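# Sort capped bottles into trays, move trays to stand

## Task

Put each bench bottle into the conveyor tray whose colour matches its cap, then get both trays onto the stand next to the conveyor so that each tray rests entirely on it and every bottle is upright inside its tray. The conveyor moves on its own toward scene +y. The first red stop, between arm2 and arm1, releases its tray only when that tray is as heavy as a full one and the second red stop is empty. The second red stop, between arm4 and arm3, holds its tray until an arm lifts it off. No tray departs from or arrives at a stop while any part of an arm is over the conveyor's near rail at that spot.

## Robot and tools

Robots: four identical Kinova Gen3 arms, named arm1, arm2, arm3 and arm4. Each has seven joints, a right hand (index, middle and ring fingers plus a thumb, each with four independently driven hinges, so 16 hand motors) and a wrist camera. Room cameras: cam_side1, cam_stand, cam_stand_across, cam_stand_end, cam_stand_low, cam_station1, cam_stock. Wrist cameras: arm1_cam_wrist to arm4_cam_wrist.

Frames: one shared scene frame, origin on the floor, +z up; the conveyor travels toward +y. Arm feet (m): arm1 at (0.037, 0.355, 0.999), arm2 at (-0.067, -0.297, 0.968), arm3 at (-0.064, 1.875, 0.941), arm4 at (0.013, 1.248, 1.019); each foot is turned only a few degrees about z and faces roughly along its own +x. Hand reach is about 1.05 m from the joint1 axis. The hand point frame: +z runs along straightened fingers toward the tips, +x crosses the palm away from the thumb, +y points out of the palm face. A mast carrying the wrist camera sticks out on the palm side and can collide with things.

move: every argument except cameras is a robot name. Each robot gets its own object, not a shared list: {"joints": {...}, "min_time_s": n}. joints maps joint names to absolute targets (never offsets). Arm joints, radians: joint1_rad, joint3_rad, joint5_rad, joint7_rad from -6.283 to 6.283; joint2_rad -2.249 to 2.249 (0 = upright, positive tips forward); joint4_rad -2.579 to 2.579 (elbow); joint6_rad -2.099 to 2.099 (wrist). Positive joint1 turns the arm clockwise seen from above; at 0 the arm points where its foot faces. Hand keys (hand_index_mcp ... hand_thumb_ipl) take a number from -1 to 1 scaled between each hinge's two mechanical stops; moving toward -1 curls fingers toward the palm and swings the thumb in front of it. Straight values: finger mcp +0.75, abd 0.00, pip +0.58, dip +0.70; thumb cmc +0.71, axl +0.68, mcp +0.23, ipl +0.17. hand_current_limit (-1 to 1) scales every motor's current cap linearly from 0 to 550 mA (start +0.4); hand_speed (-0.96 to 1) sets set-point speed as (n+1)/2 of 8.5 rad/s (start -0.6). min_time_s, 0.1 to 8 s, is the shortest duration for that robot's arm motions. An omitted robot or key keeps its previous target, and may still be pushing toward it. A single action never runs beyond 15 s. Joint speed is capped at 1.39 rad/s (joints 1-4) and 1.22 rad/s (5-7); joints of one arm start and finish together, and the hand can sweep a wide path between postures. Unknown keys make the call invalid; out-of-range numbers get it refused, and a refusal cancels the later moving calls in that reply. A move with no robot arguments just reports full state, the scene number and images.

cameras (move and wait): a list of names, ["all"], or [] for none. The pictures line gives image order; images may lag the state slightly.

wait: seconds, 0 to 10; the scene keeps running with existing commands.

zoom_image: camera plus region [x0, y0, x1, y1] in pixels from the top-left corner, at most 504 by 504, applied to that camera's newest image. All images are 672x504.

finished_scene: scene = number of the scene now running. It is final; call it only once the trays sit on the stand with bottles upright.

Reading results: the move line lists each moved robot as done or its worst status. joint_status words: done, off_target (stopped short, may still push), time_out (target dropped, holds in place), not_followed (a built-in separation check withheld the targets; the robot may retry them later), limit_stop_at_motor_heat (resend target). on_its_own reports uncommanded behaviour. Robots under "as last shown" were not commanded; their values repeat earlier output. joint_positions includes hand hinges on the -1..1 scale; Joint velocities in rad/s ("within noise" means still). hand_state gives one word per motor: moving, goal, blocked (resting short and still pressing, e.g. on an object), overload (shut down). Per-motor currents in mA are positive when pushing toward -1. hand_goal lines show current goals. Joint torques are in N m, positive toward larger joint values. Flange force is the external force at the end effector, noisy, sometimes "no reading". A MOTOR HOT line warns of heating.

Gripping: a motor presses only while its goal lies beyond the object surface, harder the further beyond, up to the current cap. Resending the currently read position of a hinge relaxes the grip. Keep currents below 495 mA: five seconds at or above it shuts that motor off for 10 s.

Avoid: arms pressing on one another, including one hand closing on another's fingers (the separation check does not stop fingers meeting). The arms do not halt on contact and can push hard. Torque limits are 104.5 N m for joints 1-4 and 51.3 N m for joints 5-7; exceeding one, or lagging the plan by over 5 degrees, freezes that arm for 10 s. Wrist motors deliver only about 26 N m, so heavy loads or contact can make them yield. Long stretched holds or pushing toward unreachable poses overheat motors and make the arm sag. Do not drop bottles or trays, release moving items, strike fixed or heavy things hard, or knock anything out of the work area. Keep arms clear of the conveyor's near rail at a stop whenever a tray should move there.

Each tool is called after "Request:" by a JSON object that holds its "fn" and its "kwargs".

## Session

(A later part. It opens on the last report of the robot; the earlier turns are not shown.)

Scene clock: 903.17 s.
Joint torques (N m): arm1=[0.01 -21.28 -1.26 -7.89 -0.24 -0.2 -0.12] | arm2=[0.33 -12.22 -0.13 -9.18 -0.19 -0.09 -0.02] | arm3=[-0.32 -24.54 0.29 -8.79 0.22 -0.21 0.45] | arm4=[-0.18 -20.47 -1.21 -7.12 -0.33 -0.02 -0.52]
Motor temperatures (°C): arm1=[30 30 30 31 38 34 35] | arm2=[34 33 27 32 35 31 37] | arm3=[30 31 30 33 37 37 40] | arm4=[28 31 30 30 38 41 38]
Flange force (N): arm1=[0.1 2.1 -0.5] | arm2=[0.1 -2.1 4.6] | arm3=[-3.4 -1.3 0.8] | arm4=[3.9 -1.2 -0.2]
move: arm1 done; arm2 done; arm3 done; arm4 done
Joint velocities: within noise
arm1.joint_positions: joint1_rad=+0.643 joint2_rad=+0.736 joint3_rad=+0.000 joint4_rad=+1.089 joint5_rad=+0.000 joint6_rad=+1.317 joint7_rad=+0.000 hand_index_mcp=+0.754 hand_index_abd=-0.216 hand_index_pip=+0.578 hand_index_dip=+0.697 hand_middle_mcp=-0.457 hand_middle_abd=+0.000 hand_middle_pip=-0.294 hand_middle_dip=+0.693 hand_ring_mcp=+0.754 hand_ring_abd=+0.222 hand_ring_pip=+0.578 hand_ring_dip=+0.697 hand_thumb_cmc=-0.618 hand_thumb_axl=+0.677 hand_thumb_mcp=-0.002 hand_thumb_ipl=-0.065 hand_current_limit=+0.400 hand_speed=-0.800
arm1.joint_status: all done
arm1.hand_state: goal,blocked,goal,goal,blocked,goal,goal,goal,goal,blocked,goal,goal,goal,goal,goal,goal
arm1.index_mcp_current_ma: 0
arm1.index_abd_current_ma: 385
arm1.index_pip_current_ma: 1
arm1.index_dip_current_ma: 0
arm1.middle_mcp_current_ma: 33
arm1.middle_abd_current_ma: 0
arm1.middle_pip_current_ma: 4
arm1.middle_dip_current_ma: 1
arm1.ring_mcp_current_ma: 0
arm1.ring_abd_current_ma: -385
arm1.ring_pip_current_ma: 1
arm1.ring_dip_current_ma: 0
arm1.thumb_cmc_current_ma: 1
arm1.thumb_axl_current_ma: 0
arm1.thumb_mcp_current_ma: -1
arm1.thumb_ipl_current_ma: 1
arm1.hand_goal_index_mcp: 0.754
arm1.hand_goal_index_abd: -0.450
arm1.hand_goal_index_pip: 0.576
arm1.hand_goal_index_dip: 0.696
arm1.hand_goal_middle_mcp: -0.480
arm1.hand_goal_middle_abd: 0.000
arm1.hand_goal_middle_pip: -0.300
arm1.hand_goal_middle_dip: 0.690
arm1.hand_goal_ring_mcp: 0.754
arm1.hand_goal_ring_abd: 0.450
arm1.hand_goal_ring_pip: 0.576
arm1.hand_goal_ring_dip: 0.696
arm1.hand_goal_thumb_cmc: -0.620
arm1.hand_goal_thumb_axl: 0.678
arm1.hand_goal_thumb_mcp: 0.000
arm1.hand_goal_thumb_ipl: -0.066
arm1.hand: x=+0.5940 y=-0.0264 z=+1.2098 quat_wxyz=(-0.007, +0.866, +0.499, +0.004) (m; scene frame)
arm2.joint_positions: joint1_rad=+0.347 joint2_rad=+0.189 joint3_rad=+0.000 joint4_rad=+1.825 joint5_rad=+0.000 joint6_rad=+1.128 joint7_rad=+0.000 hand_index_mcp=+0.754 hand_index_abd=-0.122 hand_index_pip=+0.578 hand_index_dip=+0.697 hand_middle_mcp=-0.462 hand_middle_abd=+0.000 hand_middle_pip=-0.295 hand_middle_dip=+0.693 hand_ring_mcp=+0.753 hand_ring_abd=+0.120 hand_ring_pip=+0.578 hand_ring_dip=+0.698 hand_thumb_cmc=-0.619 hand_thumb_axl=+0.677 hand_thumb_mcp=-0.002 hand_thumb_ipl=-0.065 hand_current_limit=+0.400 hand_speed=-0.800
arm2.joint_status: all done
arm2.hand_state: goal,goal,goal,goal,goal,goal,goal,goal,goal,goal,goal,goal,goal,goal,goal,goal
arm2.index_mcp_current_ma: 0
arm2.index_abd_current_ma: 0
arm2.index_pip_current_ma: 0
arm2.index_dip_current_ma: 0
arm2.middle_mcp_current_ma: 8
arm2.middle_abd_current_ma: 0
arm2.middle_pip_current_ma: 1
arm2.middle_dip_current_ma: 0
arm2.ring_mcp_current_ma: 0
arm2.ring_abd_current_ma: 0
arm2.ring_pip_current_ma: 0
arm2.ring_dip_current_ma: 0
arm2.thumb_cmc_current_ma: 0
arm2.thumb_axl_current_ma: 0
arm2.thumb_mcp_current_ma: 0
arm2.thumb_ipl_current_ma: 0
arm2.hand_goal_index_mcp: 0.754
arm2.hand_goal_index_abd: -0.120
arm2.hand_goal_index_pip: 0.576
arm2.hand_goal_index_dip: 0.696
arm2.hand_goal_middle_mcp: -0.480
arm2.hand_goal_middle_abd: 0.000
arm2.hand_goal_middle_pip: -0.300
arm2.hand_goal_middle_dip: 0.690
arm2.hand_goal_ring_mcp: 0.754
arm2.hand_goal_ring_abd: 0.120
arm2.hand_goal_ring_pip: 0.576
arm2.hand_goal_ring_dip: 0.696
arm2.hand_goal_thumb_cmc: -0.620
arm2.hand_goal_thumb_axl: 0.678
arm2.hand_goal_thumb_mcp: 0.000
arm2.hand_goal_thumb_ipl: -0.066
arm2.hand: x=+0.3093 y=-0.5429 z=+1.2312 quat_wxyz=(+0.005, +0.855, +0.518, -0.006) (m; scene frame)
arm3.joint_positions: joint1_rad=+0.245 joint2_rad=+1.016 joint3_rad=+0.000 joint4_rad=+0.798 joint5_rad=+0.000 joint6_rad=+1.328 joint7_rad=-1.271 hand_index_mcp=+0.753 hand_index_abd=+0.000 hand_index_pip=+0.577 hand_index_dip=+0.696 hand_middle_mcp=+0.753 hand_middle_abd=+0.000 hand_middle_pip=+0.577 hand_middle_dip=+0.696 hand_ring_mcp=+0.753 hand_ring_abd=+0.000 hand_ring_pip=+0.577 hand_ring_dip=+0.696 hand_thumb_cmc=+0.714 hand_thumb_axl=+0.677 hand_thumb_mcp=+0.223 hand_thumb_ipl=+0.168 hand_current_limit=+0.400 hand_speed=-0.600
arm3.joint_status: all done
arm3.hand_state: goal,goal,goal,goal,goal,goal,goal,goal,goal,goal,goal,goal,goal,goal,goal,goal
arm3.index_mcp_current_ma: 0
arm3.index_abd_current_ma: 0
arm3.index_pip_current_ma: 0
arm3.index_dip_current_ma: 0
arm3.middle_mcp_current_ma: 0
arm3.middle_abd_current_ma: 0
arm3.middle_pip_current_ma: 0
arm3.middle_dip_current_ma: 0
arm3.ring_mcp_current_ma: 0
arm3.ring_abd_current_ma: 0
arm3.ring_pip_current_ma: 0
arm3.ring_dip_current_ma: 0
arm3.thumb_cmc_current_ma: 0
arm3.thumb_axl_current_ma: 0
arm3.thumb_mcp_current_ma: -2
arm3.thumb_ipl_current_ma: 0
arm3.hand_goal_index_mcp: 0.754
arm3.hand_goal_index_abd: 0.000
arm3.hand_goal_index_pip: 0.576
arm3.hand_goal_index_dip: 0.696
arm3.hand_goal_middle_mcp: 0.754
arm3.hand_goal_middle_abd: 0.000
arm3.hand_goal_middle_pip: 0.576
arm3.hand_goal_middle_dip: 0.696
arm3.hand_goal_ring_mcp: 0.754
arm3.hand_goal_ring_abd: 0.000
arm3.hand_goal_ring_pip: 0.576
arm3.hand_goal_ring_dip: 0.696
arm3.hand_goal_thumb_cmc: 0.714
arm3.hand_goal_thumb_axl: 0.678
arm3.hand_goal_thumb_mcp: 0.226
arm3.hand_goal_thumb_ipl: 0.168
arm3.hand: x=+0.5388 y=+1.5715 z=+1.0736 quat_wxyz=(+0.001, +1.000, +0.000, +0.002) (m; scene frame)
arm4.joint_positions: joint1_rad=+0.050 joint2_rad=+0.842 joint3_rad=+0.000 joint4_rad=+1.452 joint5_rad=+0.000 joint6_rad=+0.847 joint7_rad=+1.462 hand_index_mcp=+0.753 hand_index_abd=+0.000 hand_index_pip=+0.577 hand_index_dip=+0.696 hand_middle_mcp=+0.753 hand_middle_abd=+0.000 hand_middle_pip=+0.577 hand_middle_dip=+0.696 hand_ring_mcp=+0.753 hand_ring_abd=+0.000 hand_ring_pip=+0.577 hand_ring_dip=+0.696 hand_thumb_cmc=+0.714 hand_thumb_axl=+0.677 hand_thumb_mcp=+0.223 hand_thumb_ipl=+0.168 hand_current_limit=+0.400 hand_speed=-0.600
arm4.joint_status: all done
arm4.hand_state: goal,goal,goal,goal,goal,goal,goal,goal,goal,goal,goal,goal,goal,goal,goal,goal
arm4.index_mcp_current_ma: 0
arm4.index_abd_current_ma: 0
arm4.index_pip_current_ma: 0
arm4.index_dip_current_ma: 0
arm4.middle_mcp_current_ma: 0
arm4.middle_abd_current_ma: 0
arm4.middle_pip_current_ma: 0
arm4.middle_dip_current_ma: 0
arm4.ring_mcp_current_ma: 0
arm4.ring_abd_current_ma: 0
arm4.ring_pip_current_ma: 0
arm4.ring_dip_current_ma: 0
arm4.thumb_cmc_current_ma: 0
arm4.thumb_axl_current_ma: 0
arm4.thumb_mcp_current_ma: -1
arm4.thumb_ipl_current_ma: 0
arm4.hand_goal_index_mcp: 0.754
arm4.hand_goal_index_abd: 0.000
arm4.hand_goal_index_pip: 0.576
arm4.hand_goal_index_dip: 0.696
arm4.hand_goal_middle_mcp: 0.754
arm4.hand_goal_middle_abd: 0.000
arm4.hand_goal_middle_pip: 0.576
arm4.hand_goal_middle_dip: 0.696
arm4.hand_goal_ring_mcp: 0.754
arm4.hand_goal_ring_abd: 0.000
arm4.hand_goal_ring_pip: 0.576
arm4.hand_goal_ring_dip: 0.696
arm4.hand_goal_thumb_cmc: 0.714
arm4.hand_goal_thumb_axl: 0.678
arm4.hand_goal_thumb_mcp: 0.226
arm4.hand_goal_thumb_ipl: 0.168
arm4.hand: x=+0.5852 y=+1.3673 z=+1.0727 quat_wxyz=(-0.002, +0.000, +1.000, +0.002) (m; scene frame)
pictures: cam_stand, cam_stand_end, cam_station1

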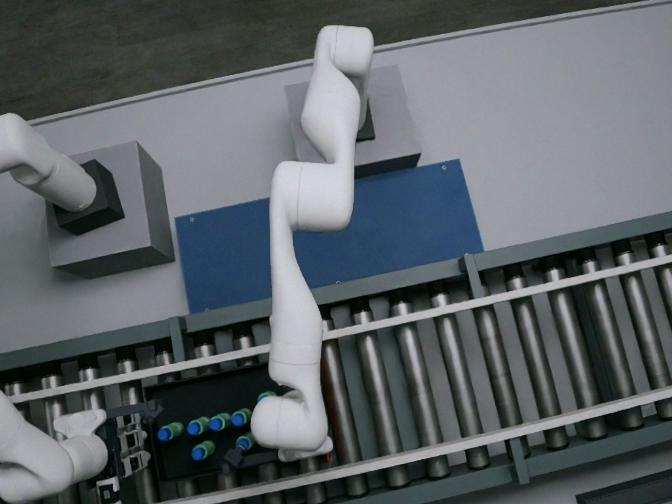

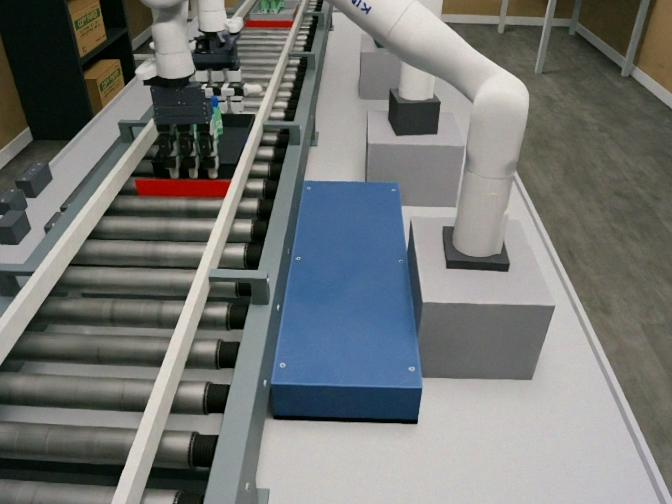

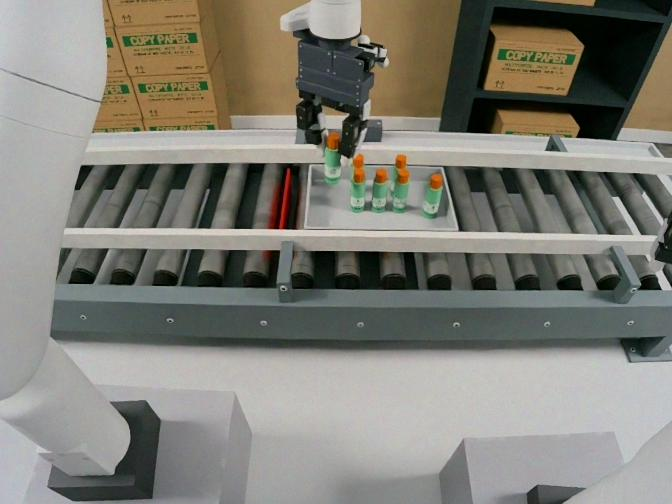

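Request:
{"fn": "move", "kwargs": {"arm1": {"joints":{"joint2_rad":0.8247,"joint4_rad":1.2342,"joint6_rad":1.0827},"min_time_s":2.5}, "arm3": {"joints":{"joint1_rad":0.2655,"joint2_rad":1.0316,"joint4_rad":0.7636,"joint6_rad":1.3464,"joint7_rad":-1.2513,"hand_current_limit":0.75,"hand_speed":-0.85},"min_time_s":2}, "arm4": {"joints":{"joint1_rad":0.0261,"joint2_rad":0.8440,"joint4_rad":1.4482,"joint6_rad":0.8494,"joint7_rad":1.4389,"hand_current_limit":0.75,"hand_speed":-0.85},"min_time_s":2}, "cameras": ["cam_station1","cam_stand"]}}

Request:
{"fn": "zoom_image", "kwargs": {"camera": "cam_station1", "region": [290, 110, 470, 240]}}

Request:
{"fn": "zoom_image", "kwargs": {"camera": "cam_stand", "region": [60, 330, 360, 504]}}

Scene clock: 927.70 s.
Joint torques (N m): arm1=[0 -21.77 -1.28 -7.14 -0.26 -0.18 -0.11] | arm2=[0.31 -12.18 -0.09 -9.19 -0.19 -0.07 -0.02] | arm3=[1.05 -24.24 1.35 -8.85 0.95 -0.5 0.43] | arm4=[-0.19 -20.59 -1.25 -7.1 -0.32 -0.02 -0.53]
Motor temperatures (°C): arm1=[30 30 30 31 38 34 35] | arm2=[34 32 27 32 35 31 37] | arm3=[30 32 30 33 37 37 40] | arm4=[28 31 30 30 38 41 38]
Flange force (N): arm1=[0.3 2.1 -0.1] | arm2=[0.1 -2.2 4.6] | arm3=[-3.5 -3.6 -0.2] | arm4=[3.6 -1.3 -0.1]
move: arm1 done; arm3 done; arm4 done
Joint velocities: within noise
arm1.joint_positions: joint1_rad=+0.643 joint2_rad=+0.825 joint3_rad=+0.000 joint4_rad=+1.234 joint5_rad=+0.000 joint6_rad=+1.083 joint7_rad=+0.000 hand_index_mcp=+0.754 hand_index_abd=-0.216 hand_index_pip=+0.578 hand_index_dip=+0.697 hand_middle_mcp=-0.457 hand_middle_abd=+0.000 hand_middle_pip=-0.294 hand_middle_dip=+0.693 hand_ring_mcp=+0.754 hand_ring_abd=+0.222 hand_ring_pip=+0.578 hand_ring_dip=+0.697 hand_thumb_cmc=-0.618 hand_thumb_axl=+0.677 hand_thumb_mcp=-0.002 hand_thumb_ipl=-0.065 hand_current_limit=+0.400 hand_speed=-0.800
arm1.joint_status: all done
arm1.hand_state: goal,blocked,goal,goal,blocked,goal,goal,goal,goal,blocked,goal,goal,goal,goal,goal,goal
arm1.index_mcp_current_ma: 0
arm1.index_abd_current_ma: 385
arm1.index_pip_current_ma: 1
arm1.index_dip_current_ma: 0
arm1.middle_mcp_current_ma: 33
arm1.middle_abd_current_ma: 0
arm1.middle_pip_current_ma: 4
arm1.middle_dip_current_ma: 1
arm1.ring_mcp_current_ma: 0
arm1.ring_abd_current_ma: -385
arm1.ring_pip_current_ma: 1
arm1.ring_dip_current_ma: 0
arm1.thumb_cmc_current_ma: 1
arm1.thumb_axl_current_ma: 0
arm1.thumb_mcp_current_ma: -1
arm1.thumb_ipl_current_ma: 1
arm1.hand_goal_index_mcp: 0.754
arm1.hand_goal_index_abd: -0.450
arm1.hand_goal_index_pip: 0.576
arm1.hand_goal_index_dip: 0.696
arm1.hand_goal_middle_mcp: -0.480
arm1.hand_goal_middle_abd: 0.000
arm1.hand_goal_middle_pip: -0.300
arm1.hand_goal_middle_dip: 0.690
arm1.hand_goal_ring_mcp: 0.754
arm1.hand_goal_ring_abd: 0.450
arm1.hand_goal_ring_pip: 0.576
arm1.hand_goal_ring_dip: 0.696
arm1.hand_goal_thumb_cmc: -0.620
arm1.hand_goal_thumb_axl: 0.678
arm1.hand_goal_thumb_mcp: 0.000
arm1.hand_goal_thumb_ipl: -0.066
arm1.hand: x=+0.5940 y=-0.0248 z=+1.1151 quat_wxyz=(-0.007, +0.866, +0.499, +0.004) (m; scene frame)
arm2: as last shown
arm3.joint_positions: joint1_rad=+0.265 joint2_rad=+1.032 joint3_rad=+0.000 joint4_rad=+0.764 joint5_rad=+0.000 joint6_rad=+1.346 joint7_rad=-1.251 hand_index_mcp=+0.763 hand_index_abd=+0.000 hand_index_pip=+0.579 hand_index_dip=+0.696 hand_middle_mcp=+0.763 hand_middle_abd=+0.000 hand_middle_pip=+0.580 hand_middle_dip=+0.696 hand_ring_mcp=+0.764 hand_ring_abd=+0.000 hand_ring_pip=+0.580 hand_ring_dip=+0.696 hand_thumb_cmc=+0.714 hand_thumb_axl=+0.677 hand_thumb_mcp=+0.223 hand_thumb_ipl=+0.168 hand_current_limit=+0.750 hand_speed=-0.850
arm3.joint_status: all done
arm3.hand_state: goal,goal,goal,goal,goal,goal,goal,goal,goal,goal,goal,goal,goal,goal,goal,goal
arm3.index_mcp_current_ma: 8
arm3.index_abd_current_ma: 0
arm3.index_pip_current_ma: 2
arm3.index_dip_current_ma: 0
arm3.middle_mcp_current_ma: 9
arm3.middle_abd_current_ma: 0
arm3.middle_pip_current_ma: 2
arm3.middle_dip_current_ma: 0
arm3.ring_mcp_current_ma: 9
arm3.ring_abd_current_ma: 0
arm3.ring_pip_current_ma: 2
arm3.ring_dip_current_ma: 0
arm3.thumb_cmc_current_ma: 0
arm3.thumb_axl_current_ma: 0
arm3.thumb_mcp_current_ma: -2
arm3.thumb_ipl_current_ma: 0
arm3.hand_goal_index_mcp: 0.754
arm3.hand_goal_index_abd: 0.000
arm3.hand_goal_index_pip: 0.576
arm3.hand_goal_index_dip: 0.696
arm3.hand_goal_middle_mcp: 0.754
arm3.hand_goal_middle_abd: 0.000
arm3.hand_goal_middle_pip: 0.576
arm3.hand_goal_middle_dip: 0.696
arm3.hand_goal_ring_mcp: 0.754
arm3.hand_goal_ring_abd: 0.000
arm3.hand_goal_ring_pip: 0.576
arm3.hand_goal_ring_dip: 0.696
arm3.hand_goal_thumb_cmc: 0.714
arm3.hand_goal_thumb_axl: 0.678
arm3.hand_goal_thumb_mcp: 0.226
arm3.hand_goal_thumb_ipl: 0.168
arm3.hand: x=+0.5389 y=+1.5574 z=+1.0736 quat_wxyz=(+0.001, +1.000, +0.000, +0.002) (m; scene frame)
arm4.joint_positions: joint1_rad=+0.026 joint2_rad=+0.844 joint3_rad=+0.000 joint4_rad=+1.448 joint5_rad=+0.000 joint6_rad=+0.849 joint7_rad=+1.439 hand_index_mcp=+0.753 hand_index_abd=+0.000 hand_index_pip=+0.577 hand_index_dip=+0.696 hand_middle_mcp=+0.753 hand_middle_abd=+0.000 hand_middle_pip=+0.577 hand_middle_dip=+0.696 hand_ring_mcp=+0.753 hand_ring_abd=+0.000 hand_ring_pip=+0.577 hand_ring_dip=+0.696 hand_thumb_cmc=+0.714 hand_thumb_axl=+0.677 hand_thumb_mcp=+0.223 hand_thumb_ipl=+0.168 hand_current_limit=+0.750 hand_speed=-0.850
arm4.joint_status: all done
arm4.hand_state: goal,goal,goal,goal,goal,goal,goal,goal,goal,goal,goal,goal,goal,goal,goal,goal
arm4.index_mcp_current_ma: 0
arm4.index_abd_current_ma: 0
arm4.index_pip_current_ma: 0
arm4.index_dip_current_ma: 0
arm4.middle_mcp_current_ma: 0
arm4.middle_abd_current_ma: 0
arm4.middle_pip_current_ma: 0
arm4.middle_dip_current_ma: 0
arm4.ring_mcp_current_ma: 0
arm4.ring_abd_current_ma: 0
arm4.ring_pip_current_ma: 0
arm4.ring_dip_current_ma: 0
arm4.thumb_cmc_current_ma: 0
arm4.thumb_axl_current_ma: 0
arm4.thumb_mcp_current_ma: -1
arm4.thumb_ipl_current_ma: 0
arm4.hand_goal_index_mcp: 0.754
arm4.hand_goal_index_abd: 0.000
arm4.hand_goal_index_pip: 0.576
arm4.hand_goal_index_dip: 0.696
arm4.hand_goal_middle_mcp: 0.754
arm4.hand_goal_middle_abd: 0.000
arm4.hand_goal_middle_pip: 0.576
arm4.hand_goal_middle_dip: 0.696
arm4.hand_goal_ring_mcp: 0.754
arm4.hand_goal_ring_abd: 0.000
arm4.hand_goal_ring_pip: 0.576
arm4.hand_goal_ring_dip: 0.696
arm4.hand_goal_thumb_cmc: 0.714
arm4.hand_goal_thumb_axl: 0.678
arm4.hand_goal_thumb_mcp: 0.226
arm4.hand_goal_thumb_ipl: 0.168
arm4.hand: x=+0.5852 y=+1.3803 z=+1.0728 quat_wxyz=(-0.002, +0.000, +1.000, +0.002) (m; scene frame)
pictures: cam_stand, cam_station1

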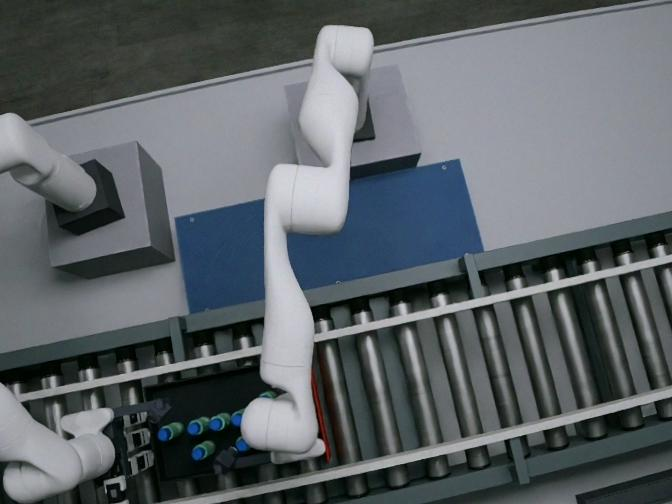

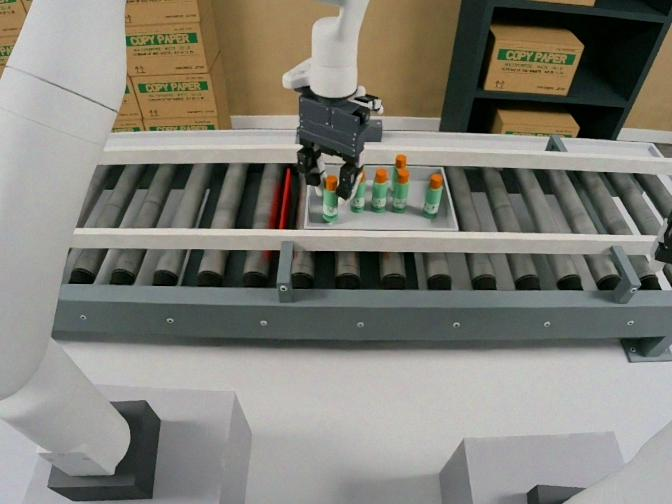

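Scaled by 2.800 from the camera's 672x504 image, which has a finer 960x720 frame.

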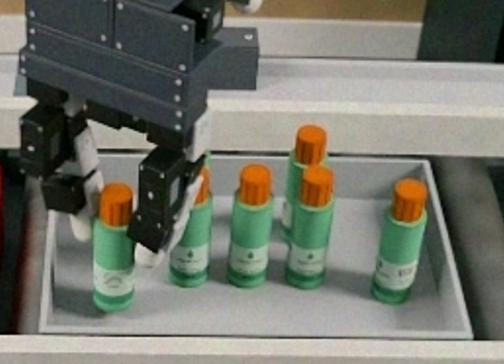

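Scaled by 1.680 from the camera's 672x504 image, which has a finer 960x720 frame.

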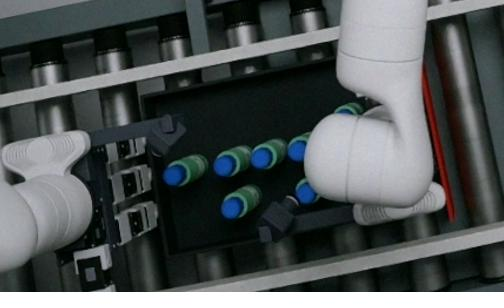

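Request:
{"fn": "move", "kwargs": {"arm1": {"joints":{"joint2_rad":0.8419,"joint4_rad":1.2486,"joint6_rad":1.0511},"min_time_s":1.5}, "arm3": {"joints":{"hand_index_mcp":0.545,"hand_index_pip":0.507,"hand_index_dip":0.657,"hand_middle_mcp":0.545,"hand_middle_pip":0.507,"hand_middle_dip":0.657,"hand_ring_mcp":0.545,"hand_ring_pip":0.507,"hand_ring_dip":0.657}}, "arm4": {"joints":{"hand_index_mcp":0.545,"hand_index_pip":0.507,"hand_index_dip":0.657,"hand_middle_mcp":0.545,"hand_middle_pip":0.507,"hand_middle_dip":0.657,"hand_ring_mcp":0.545,"hand_ring_pip":0.507,"hand_ring_dip":0.657}}, "cameras": ["cam_stand"]}}

Scene clock: 943.00 s.
Joint torques (N m): arm1=[0.4 -19.44 -0.9 -6.02 0 -0.37 -0.12] | arm2=[0.34 -12.24 -0.13 -9.2 -0.19 -0.08 -0.03] | arm3=[6.79 -27.59 6.24 -11.14 4.31 -1.35 0.49] | arm4=[-6.95 -22.22 -8.91 -8.33 -3.75 -0.52 -0.49]
Motor temperatures (°C): arm1=[30 30 30 31 38 34 35] | arm2=[34 32 27 32 35 31 37] | arm3=[30 32 30 33 37 37 40] | arm4=[28 31 30 30 38 41 38]
Flange force (N): arm1=[1.0 1.9 -4.4] | arm2=[0.1 -2.1 4.7] | arm3=[-2.8 -12.6 4.0] | arm4=[3.0 -13.5 2.1]
move: arm1 done; arm3 off_target; arm4 off_target
Joint velocities: within noise
arm1.joint_positions: joint1_rad=+0.643 joint2_rad=+0.842 joint3_rad=+0.000 joint4_rad=+1.249 joint5_rad=+0.000 joint6_rad=+1.051 joint7_rad=+0.000 hand_index_mcp=+0.755 hand_index_abd=-0.219 hand_index_pip=+0.578 hand_index_dip=+0.697 hand_middle_mcp=-0.457 hand_middle_abd=+0.000 hand_middle_pip=-0.294 hand_middle_dip=+0.693 hand_ring_mcp=+0.755 hand_ring_abd=+0.222 hand_ring_pip=+0.578 hand_ring_dip=+0.697 hand_thumb_cmc=-0.618 hand_thumb_axl=+0.677 hand_thumb_mcp=-0.002 hand_thumb_ipl=-0.065 hand_current_limit=+0.400 hand_speed=-0.800
arm1.joint_status: all done
arm1.hand_state: goal,blocked,goal,goal,blocked,goal,goal,goal,goal,blocked,goal,goal,goal,goal,goal,goal
arm1.index_mcp_current_ma: 0
arm1.index_abd_current_ma: 385
arm1.index_pip_current_ma: 1
arm1.index_dip_current_ma: 0
arm1.middle_mcp_current_ma: 33
arm1.middle_abd_current_ma: 0
arm1.middle_pip_current_ma: 4
arm1.middle_dip_current_ma: 1
arm1.ring_mcp_current_ma: 0
arm1.ring_abd_current_ma: -385
arm1.ring_pip_current_ma: 1
arm1.ring_dip_current_ma: 0
arm1.thumb_cmc_current_ma: 1
arm1.thumb_axl_current_ma: 0
arm1.thumb_mcp_current_ma: -1
arm1.thumb_ipl_current_ma: 1
arm1.hand_goal_index_mcp: 0.754
arm1.hand_goal_index_abd: -0.450
arm1.hand_goal_index_pip: 0.576
arm1.hand_goal_index_dip: 0.696
arm1.hand_goal_middle_mcp: -0.480
arm1.hand_goal_middle_abd: 0.000
arm1.hand_goal_middle_pip: -0.300
arm1.hand_goal_middle_dip: 0.690
arm1.hand_goal_ring_mcp: 0.754
arm1.hand_goal_ring_abd: 0.450
arm1.hand_goal_ring_pip: 0.576
arm1.hand_goal_ring_dip: 0.696
arm1.hand_goal_thumb_cmc: -0.620
arm1.hand_goal_thumb_axl: 0.678
arm1.hand_goal_thumb_mcp: 0.000
arm1.hand_goal_thumb_ipl: -0.066
arm1.hand: x=+0.5941 y=-0.0246 z=+1.1010 quat_wxyz=(-0.007, +0.866, +0.499, +0.004) (m; scene frame)
arm2: as last shown
arm3.joint_positions: joint1_rad=+0.265 joint2_rad=+1.032 joint3_rad=+0.000 joint4_rad=+0.764 joint5_rad=+0.000 joint6_rad=+1.346 joint7_rad=-1.251 hand_index_mcp=+0.744 hand_index_abd=-0.001 hand_index_pip=+0.553 hand_index_dip=+0.676 hand_middle_mcp=+0.746 hand_middle_abd=-0.002 hand_middle_pip=+0.553 hand_middle_dip=+0.676 hand_ring_mcp=+0.749 hand_ring_abd=-0.002 hand_ring_pip=+0.554 hand_ring_dip=+0.674 hand_thumb_cmc=+0.714 hand_thumb_axl=+0.677 hand_thumb_mcp=+0.223 hand_thumb_ipl=+0.168 hand_current_limit=+0.750 hand_speed=-0.850
arm3.joint_status: hand_index_mcp off_target (ended at +0.744, target +0.545); hand_index_pip off_target (ended at +0.553, target +0.507); hand_middle_mcp off_target (ended at +0.746, target +0.545); hand_middle_pip off_target (ended at +0.553, target +0.507); hand_ring_mcp off_target (ended at +0.749, target +0.545); hand_ring_pip off_target (ended at +0.554, target +0.507); the others done
arm3.hand_state: blocked,goal,blocked,goal,blocked,goal,blocked,goal,blocked,goal,blocked,goal,goal,goal,goal,goal
arm3.index_mcp_current_ma: 481
arm3.index_abd_current_ma: 0
arm3.index_pip_current_ma: 83
arm3.index_dip_current_ma: 21
arm3.middle_mcp_current_ma: 481
arm3.middle_abd_current_ma: -1
arm3.middle_pip_current_ma: 83
arm3.middle_dip_current_ma: 22
arm3.ring_mcp_current_ma: 481
arm3.ring_abd_current_ma: -1
arm3.ring_pip_current_ma: 86
arm3.ring_dip_current_ma: 19
arm3.thumb_cmc_current_ma: 0
arm3.thumb_axl_current_ma: 0
arm3.thumb_mcp_current_ma: -2
arm3.thumb_ipl_current_ma: 0
arm3.hand_goal_index_mcp: 0.546
arm3.hand_goal_index_abd: 0.000
arm3.hand_goal_index_pip: 0.508
arm3.hand_goal_index_dip: 0.658
arm3.hand_goal_middle_mcp: 0.546
arm3.hand_goal_middle_abd: 0.000
arm3.hand_goal_middle_pip: 0.508
arm3.hand_goal_middle_dip: 0.658
arm3.hand_goal_ring_mcp: 0.546
arm3.hand_goal_ring_abd: 0.000
arm3.hand_goal_ring_pip: 0.508
arm3.hand_goal_ring_dip: 0.658
arm3.hand_goal_thumb_cmc: 0.714
arm3.hand_goal_thumb_axl: 0.678
arm3.hand_goal_thumb_mcp: 0.226
arm3.hand_goal_thumb_ipl: 0.168
arm3.hand: x=+0.5389 y=+1.5574 z=+1.0736 quat_wxyz=(+0.001, +1.000, +0.000, +0.002) (m; scene frame)
arm4.joint_positions: joint1_rad=+0.026 joint2_rad=+0.844 joint3_rad=+0.000 joint4_rad=+1.448 joint5_rad=+0.000 joint6_rad=+0.849 joint7_rad=+1.439 hand_index_mcp=+0.713 hand_index_abd=+0.001 hand_index_pip=+0.550 hand_index_dip=+0.671 hand_middle_mcp=+0.715 hand_middle_abd=+0.001 hand_middle_pip=+0.547 hand_middle_dip=+0.670 hand_ring_mcp=+0.715 hand_ring_abd=+0.001 hand_ring_pip=+0.544 hand_ring_dip=+0.672 hand_thumb_cmc=+0.714 hand_thumb_axl=+0.677 hand_thumb_mcp=+0.223 hand_thumb_ipl=+0.168 hand_current_limit=+0.750 hand_speed=-0.850
arm4.joint_status: hand_index_mcp off_target (ended at +0.713, target +0.545); hand_index_pip off_target (ended at +0.550, target +0.507); hand_middle_mcp off_target (ended at +0.715, target +0.545); hand_middle_pip off_target (ended at +0.547, target +0.507); hand_ring_mcp off_target (ended at +0.715, target +0.545); hand_ring_pip off_target (ended at +0.544, target +0.507); the others done
arm4.hand_state: blocked,goal,blocked,goal,blocked,goal,blocked,goal,blocked,goal,blocked,goal,goal,goal,goal,goal
arm4.index_mcp_current_ma: 481
arm4.index_abd_current_ma: 0
arm4.index_pip_current_ma: 44
arm4.index_dip_current_ma: 6
arm4.middle_mcp_current_ma: 481
arm4.middle_abd_current_ma: 0
arm4.middle_pip_current_ma: 39
arm4.middle_dip_current_ma: 5
arm4.ring_mcp_current_ma: 481
arm4.ring_abd_current_ma: 0
arm4.ring_pip_current_ma: 35
arm4.ring_dip_current_ma: 6
arm4.thumb_cmc_current_ma: 0
arm4.thumb_axl_current_ma: 0
arm4.thumb_mcp_current_ma: -1
arm4.thumb_ipl_current_ma: 0
arm4.hand_goal_index_mcp: 0.546
arm4.hand_goal_index_abd: 0.000
arm4.hand_goal_index_pip: 0.508
arm4.hand_goal_index_dip: 0.658
arm4.hand_goal_middle_mcp: 0.546
arm4.hand_goal_middle_abd: 0.000
arm4.hand_goal_middle_pip: 0.508
arm4.hand_goal_middle_dip: 0.658
arm4.hand_goal_ring_mcp: 0.546
arm4.hand_goal_ring_abd: 0.000
arm4.hand_goal_ring_pip: 0.508
arm4.hand_goal_ring_dip: 0.658
arm4.hand_goal_thumb_cmc: 0.714
arm4.hand_goal_thumb_axl: 0.678
arm4.hand_goal_thumb_mcp: 0.226
arm4.hand_goal_thumb_ipl: 0.168
arm4.hand: x=+0.5852 y=+1.3803 z=+1.0728 quat_wxyz=(-0.002, +0.000, +1.000, +0.002) (m; scene frame)
pictures: cam_stand

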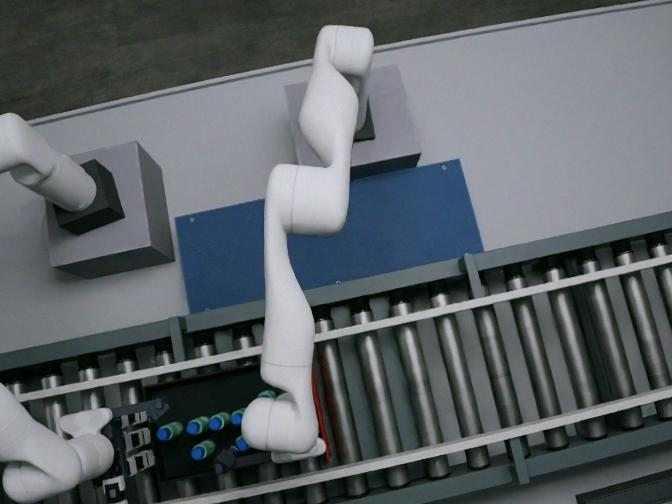

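Request:
{"fn": "move", "kwargs": {"arm1": {"joints":{"hand_index_abd":-0.14,"hand_ring_abd":0.14}}, "arm3": {"joints":{"joint1_rad":0.2733,"joint2_rad":1.0382,"joint4_rad":0.7493,"joint6_rad":1.3541,"joint7_rad":-1.2435},"min_time_s":2}, "arm4": {"joints":{"joint1_rad":0.0166,"joint2_rad":0.8449,"joint4_rad":1.4460,"joint6_rad":0.8507,"joint7_rad":1.4294},"min_time_s":2}}}

Request:
{"fn": "move", "kwargs": {"arm1": {"joints":{"joint2_rad":0.7360,"joint4_rad":1.0886,"joint6_rad":1.3170},"min_time_s":2.5}, "arm3": {"joints":{"joint2_rad":1.0311,"joint4_rad":0.7324,"joint6_rad":1.3781},"min_time_s":2}, "arm4": {"joints":{"joint2_rad":0.8294,"joint4_rad":1.4401,"joint6_rad":0.8721},"min_time_s":2}, "cameras": ["cam_stand","cam_stand_end","cam_station1"]}}

Request:
{"fn": "zoom_image", "kwargs": {"camera": "cam_station1", "region": [290, 110, 470, 240]}}

Request:
{"fn": "zoom_image", "kwargs": {"camera": "cam_stand_end", "region": [100, 20, 320, 210]}}

Scene clock: 963.40 s.
Joint torques (N m): arm1=[0.02 -21.38 -1.28 -6.77 -0.25 -0.17 -0.14] | arm2=[0.34 -12.24 -0.1 -9.21 -0.18 -0.07 -0.01] | arm3=[13.75 -23 11.7 -11.09 8.23 -3.46 0.49] | arm4=[-14.82 -15.4 -17.61 -6.8 -7.58 -1.92 -0.5]
Motor temperatures (°C): arm1=[30 30 30 31 38 34 35] | arm2=[34 32 27 32 35 31 37] | arm3=[30 33 30 33 37 37 40] | arm4=[28 32 30 30 39 41 38]
Flange force (N): arm1=[0.3 2.1 -0.8] | arm2=[0.2 -2.1 4.7] | arm3=[-5.9 -25.0 -4.6] | arm4=[3.3 -27.8 -12.5]
move: arm1 done; arm3 done; arm4 done
Joint velocities: within noise
arm1.joint_positions: joint1_rad=+0.643 joint2_rad=+0.842 joint3_rad=+0.000 joint4_rad=+1.249 joint5_rad=+0.000 joint6_rad=+1.051 joint7_rad=+0.000 hand_index_mcp=+0.755 hand_index_abd=-0.143 hand_index_pip=+0.578 hand_index_dip=+0.697 hand_middle_mcp=-0.457 hand_middle_abd=+0.000 hand_middle_pip=-0.294 hand_middle_dip=+0.693 hand_ring_mcp=+0.755 hand_ring_abd=+0.143 hand_ring_pip=+0.578 hand_ring_dip=+0.697 hand_thumb_cmc=-0.618 hand_thumb_axl=+0.677 hand_thumb_mcp=-0.002 hand_thumb_ipl=-0.065 hand_current_limit=+0.400 hand_speed=-0.800
arm1.joint_status: all done
arm1.hand_state: goal,goal,goal,goal,blocked,goal,goal,goal,goal,goal,goal,goal,goal,goal,goal,goal
arm1.index_mcp_current_ma: 0
arm1.index_abd_current_ma: -1
arm1.index_pip_current_ma: 1
arm1.index_dip_current_ma: 0
arm1.middle_mcp_current_ma: 33
arm1.middle_abd_current_ma: 0
arm1.middle_pip_current_ma: 4
arm1.middle_dip_current_ma: 1
arm1.ring_mcp_current_ma: 0
arm1.ring_abd_current_ma: 1
arm1.ring_pip_current_ma: 1
arm1.ring_dip_current_ma: 0
arm1.thumb_cmc_current_ma: 1
arm1.thumb_axl_current_ma: 0
arm1.thumb_mcp_current_ma: -1
arm1.thumb_ipl_current_ma: 1
arm1.hand_goal_index_mcp: 0.754
arm1.hand_goal_index_abd: -0.140
arm1.hand_goal_index_pip: 0.576
arm1.hand_goal_index_dip: 0.696
arm1.hand_goal_middle_mcp: -0.480
arm1.hand_goal_middle_abd: 0.000
arm1.hand_goal_middle_pip: -0.300
arm1.hand_goal_middle_dip: 0.690
arm1.hand_goal_ring_mcp: 0.754
arm1.hand_goal_ring_abd: 0.140
arm1.hand_goal_ring_pip: 0.576
arm1.hand_goal_ring_dip: 0.696
arm1.hand_goal_thumb_cmc: -0.620
arm1.hand_goal_thumb_axl: 0.678
arm1.hand_goal_thumb_mcp: 0.000
arm1.hand_goal_thumb_ipl: -0.066
arm1.hand: x=+0.5941 y=-0.0246 z=+1.1010 quat_wxyz=(-0.007, +0.866, +0.499, +0.004) (m; scene frame)
arm2: as last shown
arm3.joint_positions: joint1_rad=+0.273 joint2_rad=+1.038 joint3_rad=+0.000 joint4_rad=+0.749 joint5_rad=+0.000 joint6_rad=+1.354 joint7_rad=-1.243 hand_index_mcp=+0.749 hand_index_abd=+0.004 hand_index_pip=+0.577 hand_index_dip=+0.681 hand_middle_mcp=+0.750 hand_middle_abd=+0.003 hand_middle_pip=+0.577 hand_middle_dip=+0.683 hand_ring_mcp=+0.754 hand_ring_abd=+0.003 hand_ring_pip=+0.577 hand_ring_dip=+0.676 hand_thumb_cmc=+0.714 hand_thumb_axl=+0.677 hand_thumb_mcp=+0.223 hand_thumb_ipl=+0.168 hand_current_limit=+0.750 hand_speed=-0.850
arm3.joint_status: all done
arm3.hand_state: blocked,goal,blocked,blocked,blocked,goal,blocked,blocked,blocked,goal,blocked,goal,goal,goal,goal,goal
arm3.index_mcp_current_ma: 481
arm3.index_abd_current_ma: 2
arm3.index_pip_current_ma: 158
arm3.index_dip_current_ma: 32
arm3.middle_mcp_current_ma: 481
arm3.middle_abd_current_ma: 1
arm3.middle_pip_current_ma: 158
arm3.middle_dip_current_ma: 35
arm3.ring_mcp_current_ma: 481
arm3.ring_abd_current_ma: 1
arm3.ring_pip_current_ma: 159
arm3.ring_dip_current_ma: 21
arm3.thumb_cmc_current_ma: 0
arm3.thumb_axl_current_ma: 0
arm3.thumb_mcp_current_ma: -2
arm3.thumb_ipl_current_ma: 0
arm3.hand_goal_index_mcp: 0.546
arm3.hand_goal_index_abd: 0.000
arm3.hand_goal_index_pip: 0.508
arm3.hand_goal_index_dip: 0.658
arm3.hand_goal_middle_mcp: 0.546
arm3.hand_goal_middle_abd: 0.000
arm3.hand_goal_middle_pip: 0.508
arm3.hand_goal_middle_dip: 0.658
arm3.hand_goal_ring_mcp: 0.546
arm3.hand_goal_ring_abd: 0.000
arm3.hand_goal_ring_pip: 0.508
arm3.hand_goal_ring_dip: 0.658
arm3.hand_goal_thumb_cmc: 0.714
arm3.hand_goal_thumb_axl: 0.678
arm3.hand_goal_thumb_mcp: 0.226
arm3.hand_goal_thumb_ipl: 0.168
arm3.hand: x=+0.5389 y=+1.5519 z=+1.0735 quat_wxyz=(+0.001, +1.000, +0.000, +0.002) (m; scene frame)
arm4.joint_positions: joint1_rad=+0.017 joint2_rad=+0.845 joint3_rad=+0.000 joint4_rad=+1.446 joint5_rad=+0.000 joint6_rad=+0.851 joint7_rad=+1.429 hand_index_mcp=+0.713 hand_index_abd=-0.003 hand_index_pip=+0.586 hand_index_dip=+0.677 hand_middle_mcp=+0.715 hand_middle_abd=-0.003 hand_middle_pip=+0.583 hand_middle_dip=+0.676 hand_ring_mcp=+0.715 hand_ring_abd=-0.003 hand_ring_pip=+0.579 hand_ring_dip=+0.678 hand_thumb_cmc=+0.714 hand_thumb_axl=+0.677 hand_thumb_mcp=+0.223 hand_thumb_ipl=+0.168 hand_current_limit=+0.750 hand_speed=-0.850
arm4.joint_status: all done
arm4.hand_state: blocked,goal,blocked,goal,blocked,goal,blocked,goal,blocked,goal,blocked,blocked,goal,goal,goal,goal
arm4.index_mcp_current_ma: 481
arm4.index_abd_current_ma: 0
arm4.index_pip_current_ma: 131
arm4.index_dip_current_ma: 12
arm4.middle_mcp_current_ma: 481
arm4.middle_abd_current_ma: 0
arm4.middle_pip_current_ma: 122
arm4.middle_dip_current_ma: 11
arm4.ring_mcp_current_ma: 481
arm4.ring_abd_current_ma: 0
arm4.ring_pip_current_ma: 111
arm4.ring_dip_current_ma: 13
arm4.thumb_cmc_current_ma: 0
arm4.thumb_axl_current_ma: 0
arm4.thumb_mcp_current_ma: -1
arm4.thumb_ipl_current_ma: 0
arm4.hand_goal_index_mcp: 0.546
arm4.hand_goal_index_abd: 0.000
arm4.hand_goal_index_pip: 0.508
arm4.hand_goal_index_dip: 0.658
arm4.hand_goal_middle_mcp: 0.546
arm4.hand_goal_middle_abd: 0.000
arm4.hand_goal_middle_pip: 0.508
arm4.hand_goal_middle_dip: 0.658
arm4.hand_goal_ring_mcp: 0.546
arm4.hand_goal_ring_abd: 0.000
arm4.hand_goal_ring_pip: 0.508
arm4.hand_goal_ring_dip: 0.658
arm4.hand_goal_thumb_cmc: 0.714
arm4.hand_goal_thumb_axl: 0.678
arm4.hand_goal_thumb_mcp: 0.226
arm4.hand_goal_thumb_ipl: 0.168
arm4.hand: x=+0.5853 y=+1.3856 z=+1.0728 quat_wxyz=(-0.002, +0.000, +1.000, +0.002) (m; scene frame)
pictures: none

Scene clock: 966.20 s.
Joint torques (N m): arm1=[0.04 -20.82 -1.3 -7.7 -0.24 -0.21 -0.12] | arm2=[0.33 -12.23 -0.1 -9.19 -0.21 -0.07 -0.04] | arm3=[13.08 -31.3 11.29 -14.21 8.02 -2.83 0.43] | arm4=[-12.06 -25.12 -14.47 -10.6 -6.54 -1.34 -0.54]
Motor temperatures (°C): arm1=[30 31 30 31 38 34 35] | arm2=[34 32 27 32 35 31 37] | arm3=[30 33 30 33 37 37 40] | arm4=[28 32 30 30 39 41 38]
Flange force (N): arm1=[0.2 1.9 -1.2] | arm2=[0.1 -2.1 4.7] | arm3=[-3.6 -22.9 8.3] | arm4=[3.1 -22.9 6.3]
move: arm1 done; arm3 done; arm4 done
Joint velocities: within noise
arm1.joint_positions: joint1_rad=+0.643 joint2_rad=+0.736 joint3_rad=+0.000 joint4_rad=+1.089 joint5_rad=+0.000 joint6_rad=+1.317 joint7_rad=+0.000 hand_index_mcp=+0.754 hand_index_abd=-0.143 hand_index_pip=+0.578 hand_index_dip=+0.697 hand_middle_mcp=-0.457 hand_middle_abd=+0.000 hand_middle_pip=-0.294 hand_middle_dip=+0.693 hand_ring_mcp=+0.754 hand_ring_abd=+0.143 hand_ring_pip=+0.578 hand_ring_dip=+0.697 hand_thumb_cmc=-0.618 hand_thumb_axl=+0.677 hand_thumb_mcp=-0.002 hand_thumb_ipl=-0.065 hand_current_limit=+0.400 hand_speed=-0.800
arm1.joint_status: all done
arm1.hand_state: goal,goal,goal,goal,blocked,goal,goal,goal,goal,goal,goal,goal,goal,goal,goal,goal
arm1.index_mcp_current_ma: 0
arm1.index_abd_current_ma: -1
arm1.index_pip_current_ma: 1
arm1.index_dip_current_ma: 0
arm1.middle_mcp_current_ma: 33
arm1.middle_abd_current_ma: 0
arm1.middle_pip_current_ma: 4
arm1.middle_dip_current_ma: 1
arm1.ring_mcp_current_ma: 0
arm1.ring_abd_current_ma: 1
arm1.ring_pip_current_ma: 1
arm1.ring_dip_current_ma: 0
arm1.thumb_cmc_current_ma: 1
arm1.thumb_axl_current_ma: 0
arm1.thumb_mcp_current_ma: -1
arm1.thumb_ipl_current_ma: 1
arm1.hand_goal_index_mcp: 0.754
arm1.hand_goal_index_abd: -0.140
arm1.hand_goal_index_pip: 0.576
arm1.hand_goal_index_dip: 0.696
arm1.hand_goal_middle_mcp: -0.480
arm1.hand_goal_middle_abd: 0.000
arm1.hand_goal_middle_pip: -0.300
arm1.hand_goal_middle_dip: 0.690
arm1.hand_goal_ring_mcp: 0.754
arm1.hand_goal_ring_abd: 0.140
arm1.hand_goal_ring_pip: 0.576
arm1.hand_goal_ring_dip: 0.696
arm1.hand_goal_thumb_cmc: -0.620
arm1.hand_goal_thumb_axl: 0.678
arm1.hand_goal_thumb_mcp: 0.000
arm1.hand_goal_thumb_ipl: -0.066
arm1.hand: x=+0.5940 y=-0.0264 z=+1.2098 quat_wxyz=(-0.007, +0.866, +0.499, +0.004) (m; scene frame)
arm2: as last shown
arm3.joint_positions: joint1_rad=+0.273 joint2_rad=+1.031 joint3_rad=+0.000 joint4_rad=+0.732 joint5_rad=+0.000 joint6_rad=+1.378 joint7_rad=-1.243 hand_index_mcp=+0.749 hand_index_abd=+0.001 hand_index_pip=+0.579 hand_index_dip=+0.687 hand_middle_mcp=+0.750 hand_middle_abd=+0.001 hand_middle_pip=+0.579 hand_middle_dip=+0.690 hand_ring_mcp=+0.754 hand_ring_abd=+0.001 hand_ring_pip=+0.580 hand_ring_dip=+0.684 hand_thumb_cmc=+0.714 hand_thumb_axl=+0.677 hand_thumb_mcp=+0.223 hand_thumb_ipl=+0.168 hand_current_limit=+0.750 hand_speed=-0.850
arm3.joint_status: all done
arm3.hand_state: blocked,goal,blocked,blocked,blocked,goal,blocked,blocked,blocked,goal,blocked,blocked,goal,goal,goal,goal
arm3.index_mcp_current_ma: 481
arm3.index_abd_current_ma: 0
arm3.index_pip_current_ma: 166
arm3.index_dip_current_ma: 44
arm3.middle_mcp_current_ma: 481
arm3.middle_abd_current_ma: 0
arm3.middle_pip_current_ma: 166
arm3.middle_dip_current_ma: 51
arm3.ring_mcp_current_ma: 481
arm3.ring_abd_current_ma: 0
arm3.ring_pip_current_ma: 167
arm3.ring_dip_current_ma: 36
arm3.thumb_cmc_current_ma: 0
arm3.thumb_axl_current_ma: 0
arm3.thumb_mcp_current_ma: -2
arm3.thumb_ipl_current_ma: 0
arm3.hand_goal_index_mcp: 0.546
arm3.hand_goal_index_abd: 0.000
arm3.hand_goal_index_pip: 0.508
arm3.hand_goal_index_dip: 0.658
arm3.hand_goal_middle_mcp: 0.546
arm3.hand_goal_middle_abd: 0.000
arm3.hand_goal_middle_pip: 0.508
arm3.hand_goal_middle_dip: 0.658
arm3.hand_goal_ring_mcp: 0.546
arm3.hand_goal_ring_abd: 0.000
arm3.hand_goal_ring_pip: 0.508
arm3.hand_goal_ring_dip: 0.658
arm3.hand_goal_thumb_cmc: 0.714
arm3.hand_goal_thumb_axl: 0.678
arm3.hand_goal_thumb_mcp: 0.226
arm3.hand_goal_thumb_ipl: 0.168
arm3.hand: x=+0.5388 y=+1.5519 z=+1.0835 quat_wxyz=(+0.001, +1.000, +0.000, +0.002) (m; scene frame)
arm4.joint_positions: joint1_rad=+0.017 joint2_rad=+0.829 joint3_rad=+0.000 joint4_rad=+1.440 joint5_rad=+0.000 joint6_rad=+0.872 joint7_rad=+1.429 hand_index_mcp=+0.713 hand_index_abd=+0.001 hand_index_pip=+0.587 hand_index_dip=+0.686 hand_middle_mcp=+0.715 hand_middle_abd=+0.001 hand_middle_pip=+0.583 hand_middle_dip=+0.683 hand_ring_mcp=+0.715 hand_ring_abd=+0.001 hand_ring_pip=+0.580 hand_ring_dip=+0.685 hand_thumb_cmc=+0.714 hand_thumb_axl=+0.677 hand_thumb_mcp=+0.223 hand_thumb_ipl=+0.168 hand_current_limit=+0.750 hand_speed=-0.850
arm4.joint_status: all done
arm4.hand_state: blocked,goal,blocked,blocked,blocked,goal,blocked,blocked,blocked,goal,blocked,blocked,goal,goal,goal,goal
arm4.index_mcp_current_ma: 481
arm4.index_abd_current_ma: 0
arm4.index_pip_current_ma: 134
arm4.index_dip_current_ma: 23
arm4.middle_mcp_current_ma: 481
arm4.middle_abd_current_ma: 0
arm4.middle_pip_current_ma: 124
arm4.middle_dip_current_ma: 19
arm4.ring_mcp_current_ma: 481
arm4.ring_abd_current_ma: 0
arm4.ring_pip_current_ma: 113
arm4.ring_dip_current_ma: 21
arm4.thumb_cmc_current_ma: 0
arm4.thumb_axl_current_ma: 0
arm4.thumb_mcp_current_ma: -1
arm4.thumb_ipl_current_ma: 0
arm4.hand_goal_index_mcp: 0.546
arm4.hand_goal_index_abd: 0.000
arm4.hand_goal_index_pip: 0.508
arm4.hand_goal_index_dip: 0.658
arm4.hand_goal_middle_mcp: 0.546
arm4.hand_goal_middle_abd: 0.000
arm4.hand_goal_middle_pip: 0.508
arm4.hand_goal_middle_dip: 0.658
arm4.hand_goal_ring_mcp: 0.546
arm4.hand_goal_ring_abd: 0.000
arm4.hand_goal_ring_pip: 0.508
arm4.hand_goal_ring_dip: 0.658
arm4.hand_goal_thumb_cmc: 0.714
arm4.hand_goal_thumb_axl: 0.678
arm4.hand_goal_thumb_mcp: 0.226
arm4.hand_goal_thumb_ipl: 0.168
arm4.hand: x=+0.5853 y=+1.3855 z=+1.0827 quat_wxyz=(-0.002, +0.000, +1.000, +0.002) (m; scene frame)
pictures: cam_stand, cam_stand_end, cam_station1

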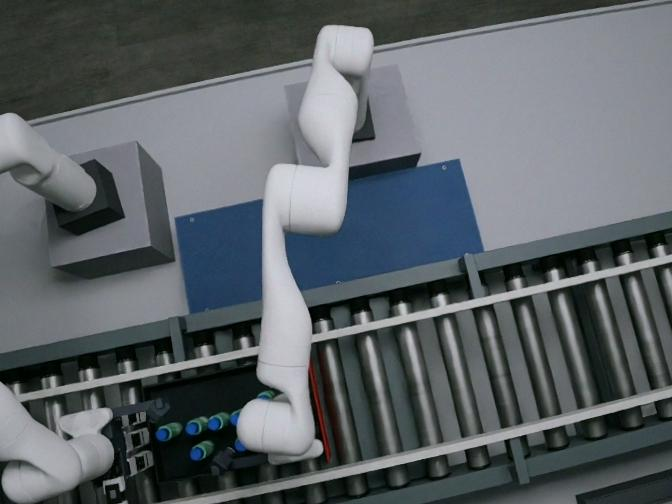

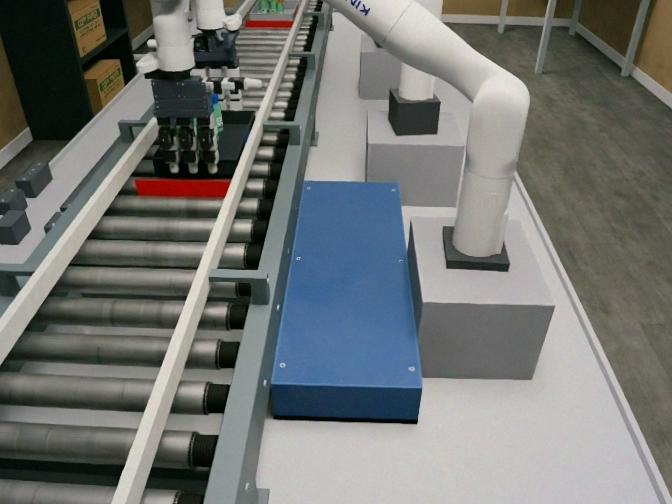

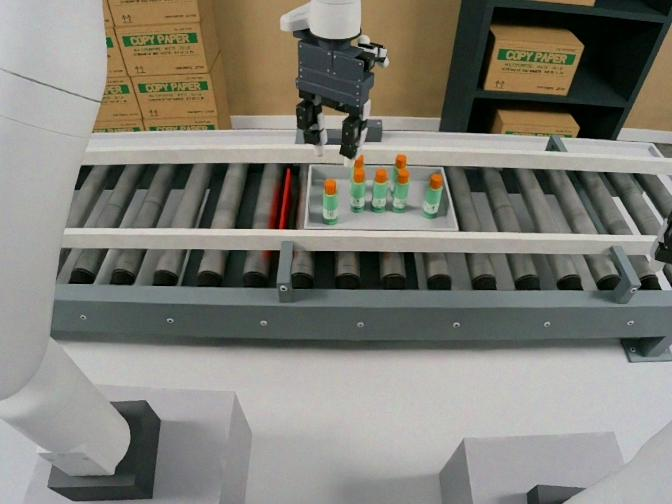

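Scaled by 2.800 from the camera's 672x504 image, which has a finer 960x720 frame.

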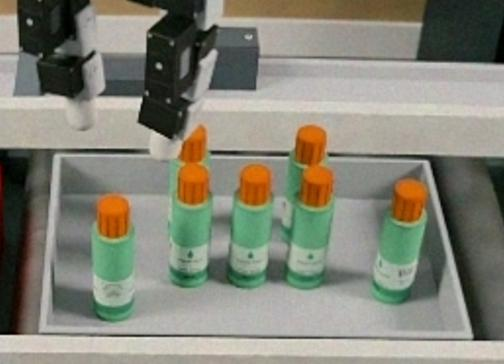

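Scaled by 2.291 from the camera's 672x504 image, which has a finer 960x720 frame.

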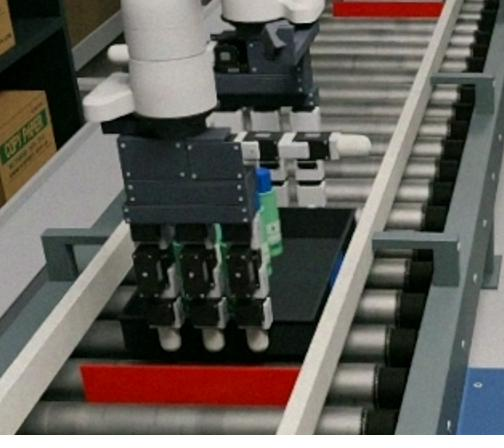

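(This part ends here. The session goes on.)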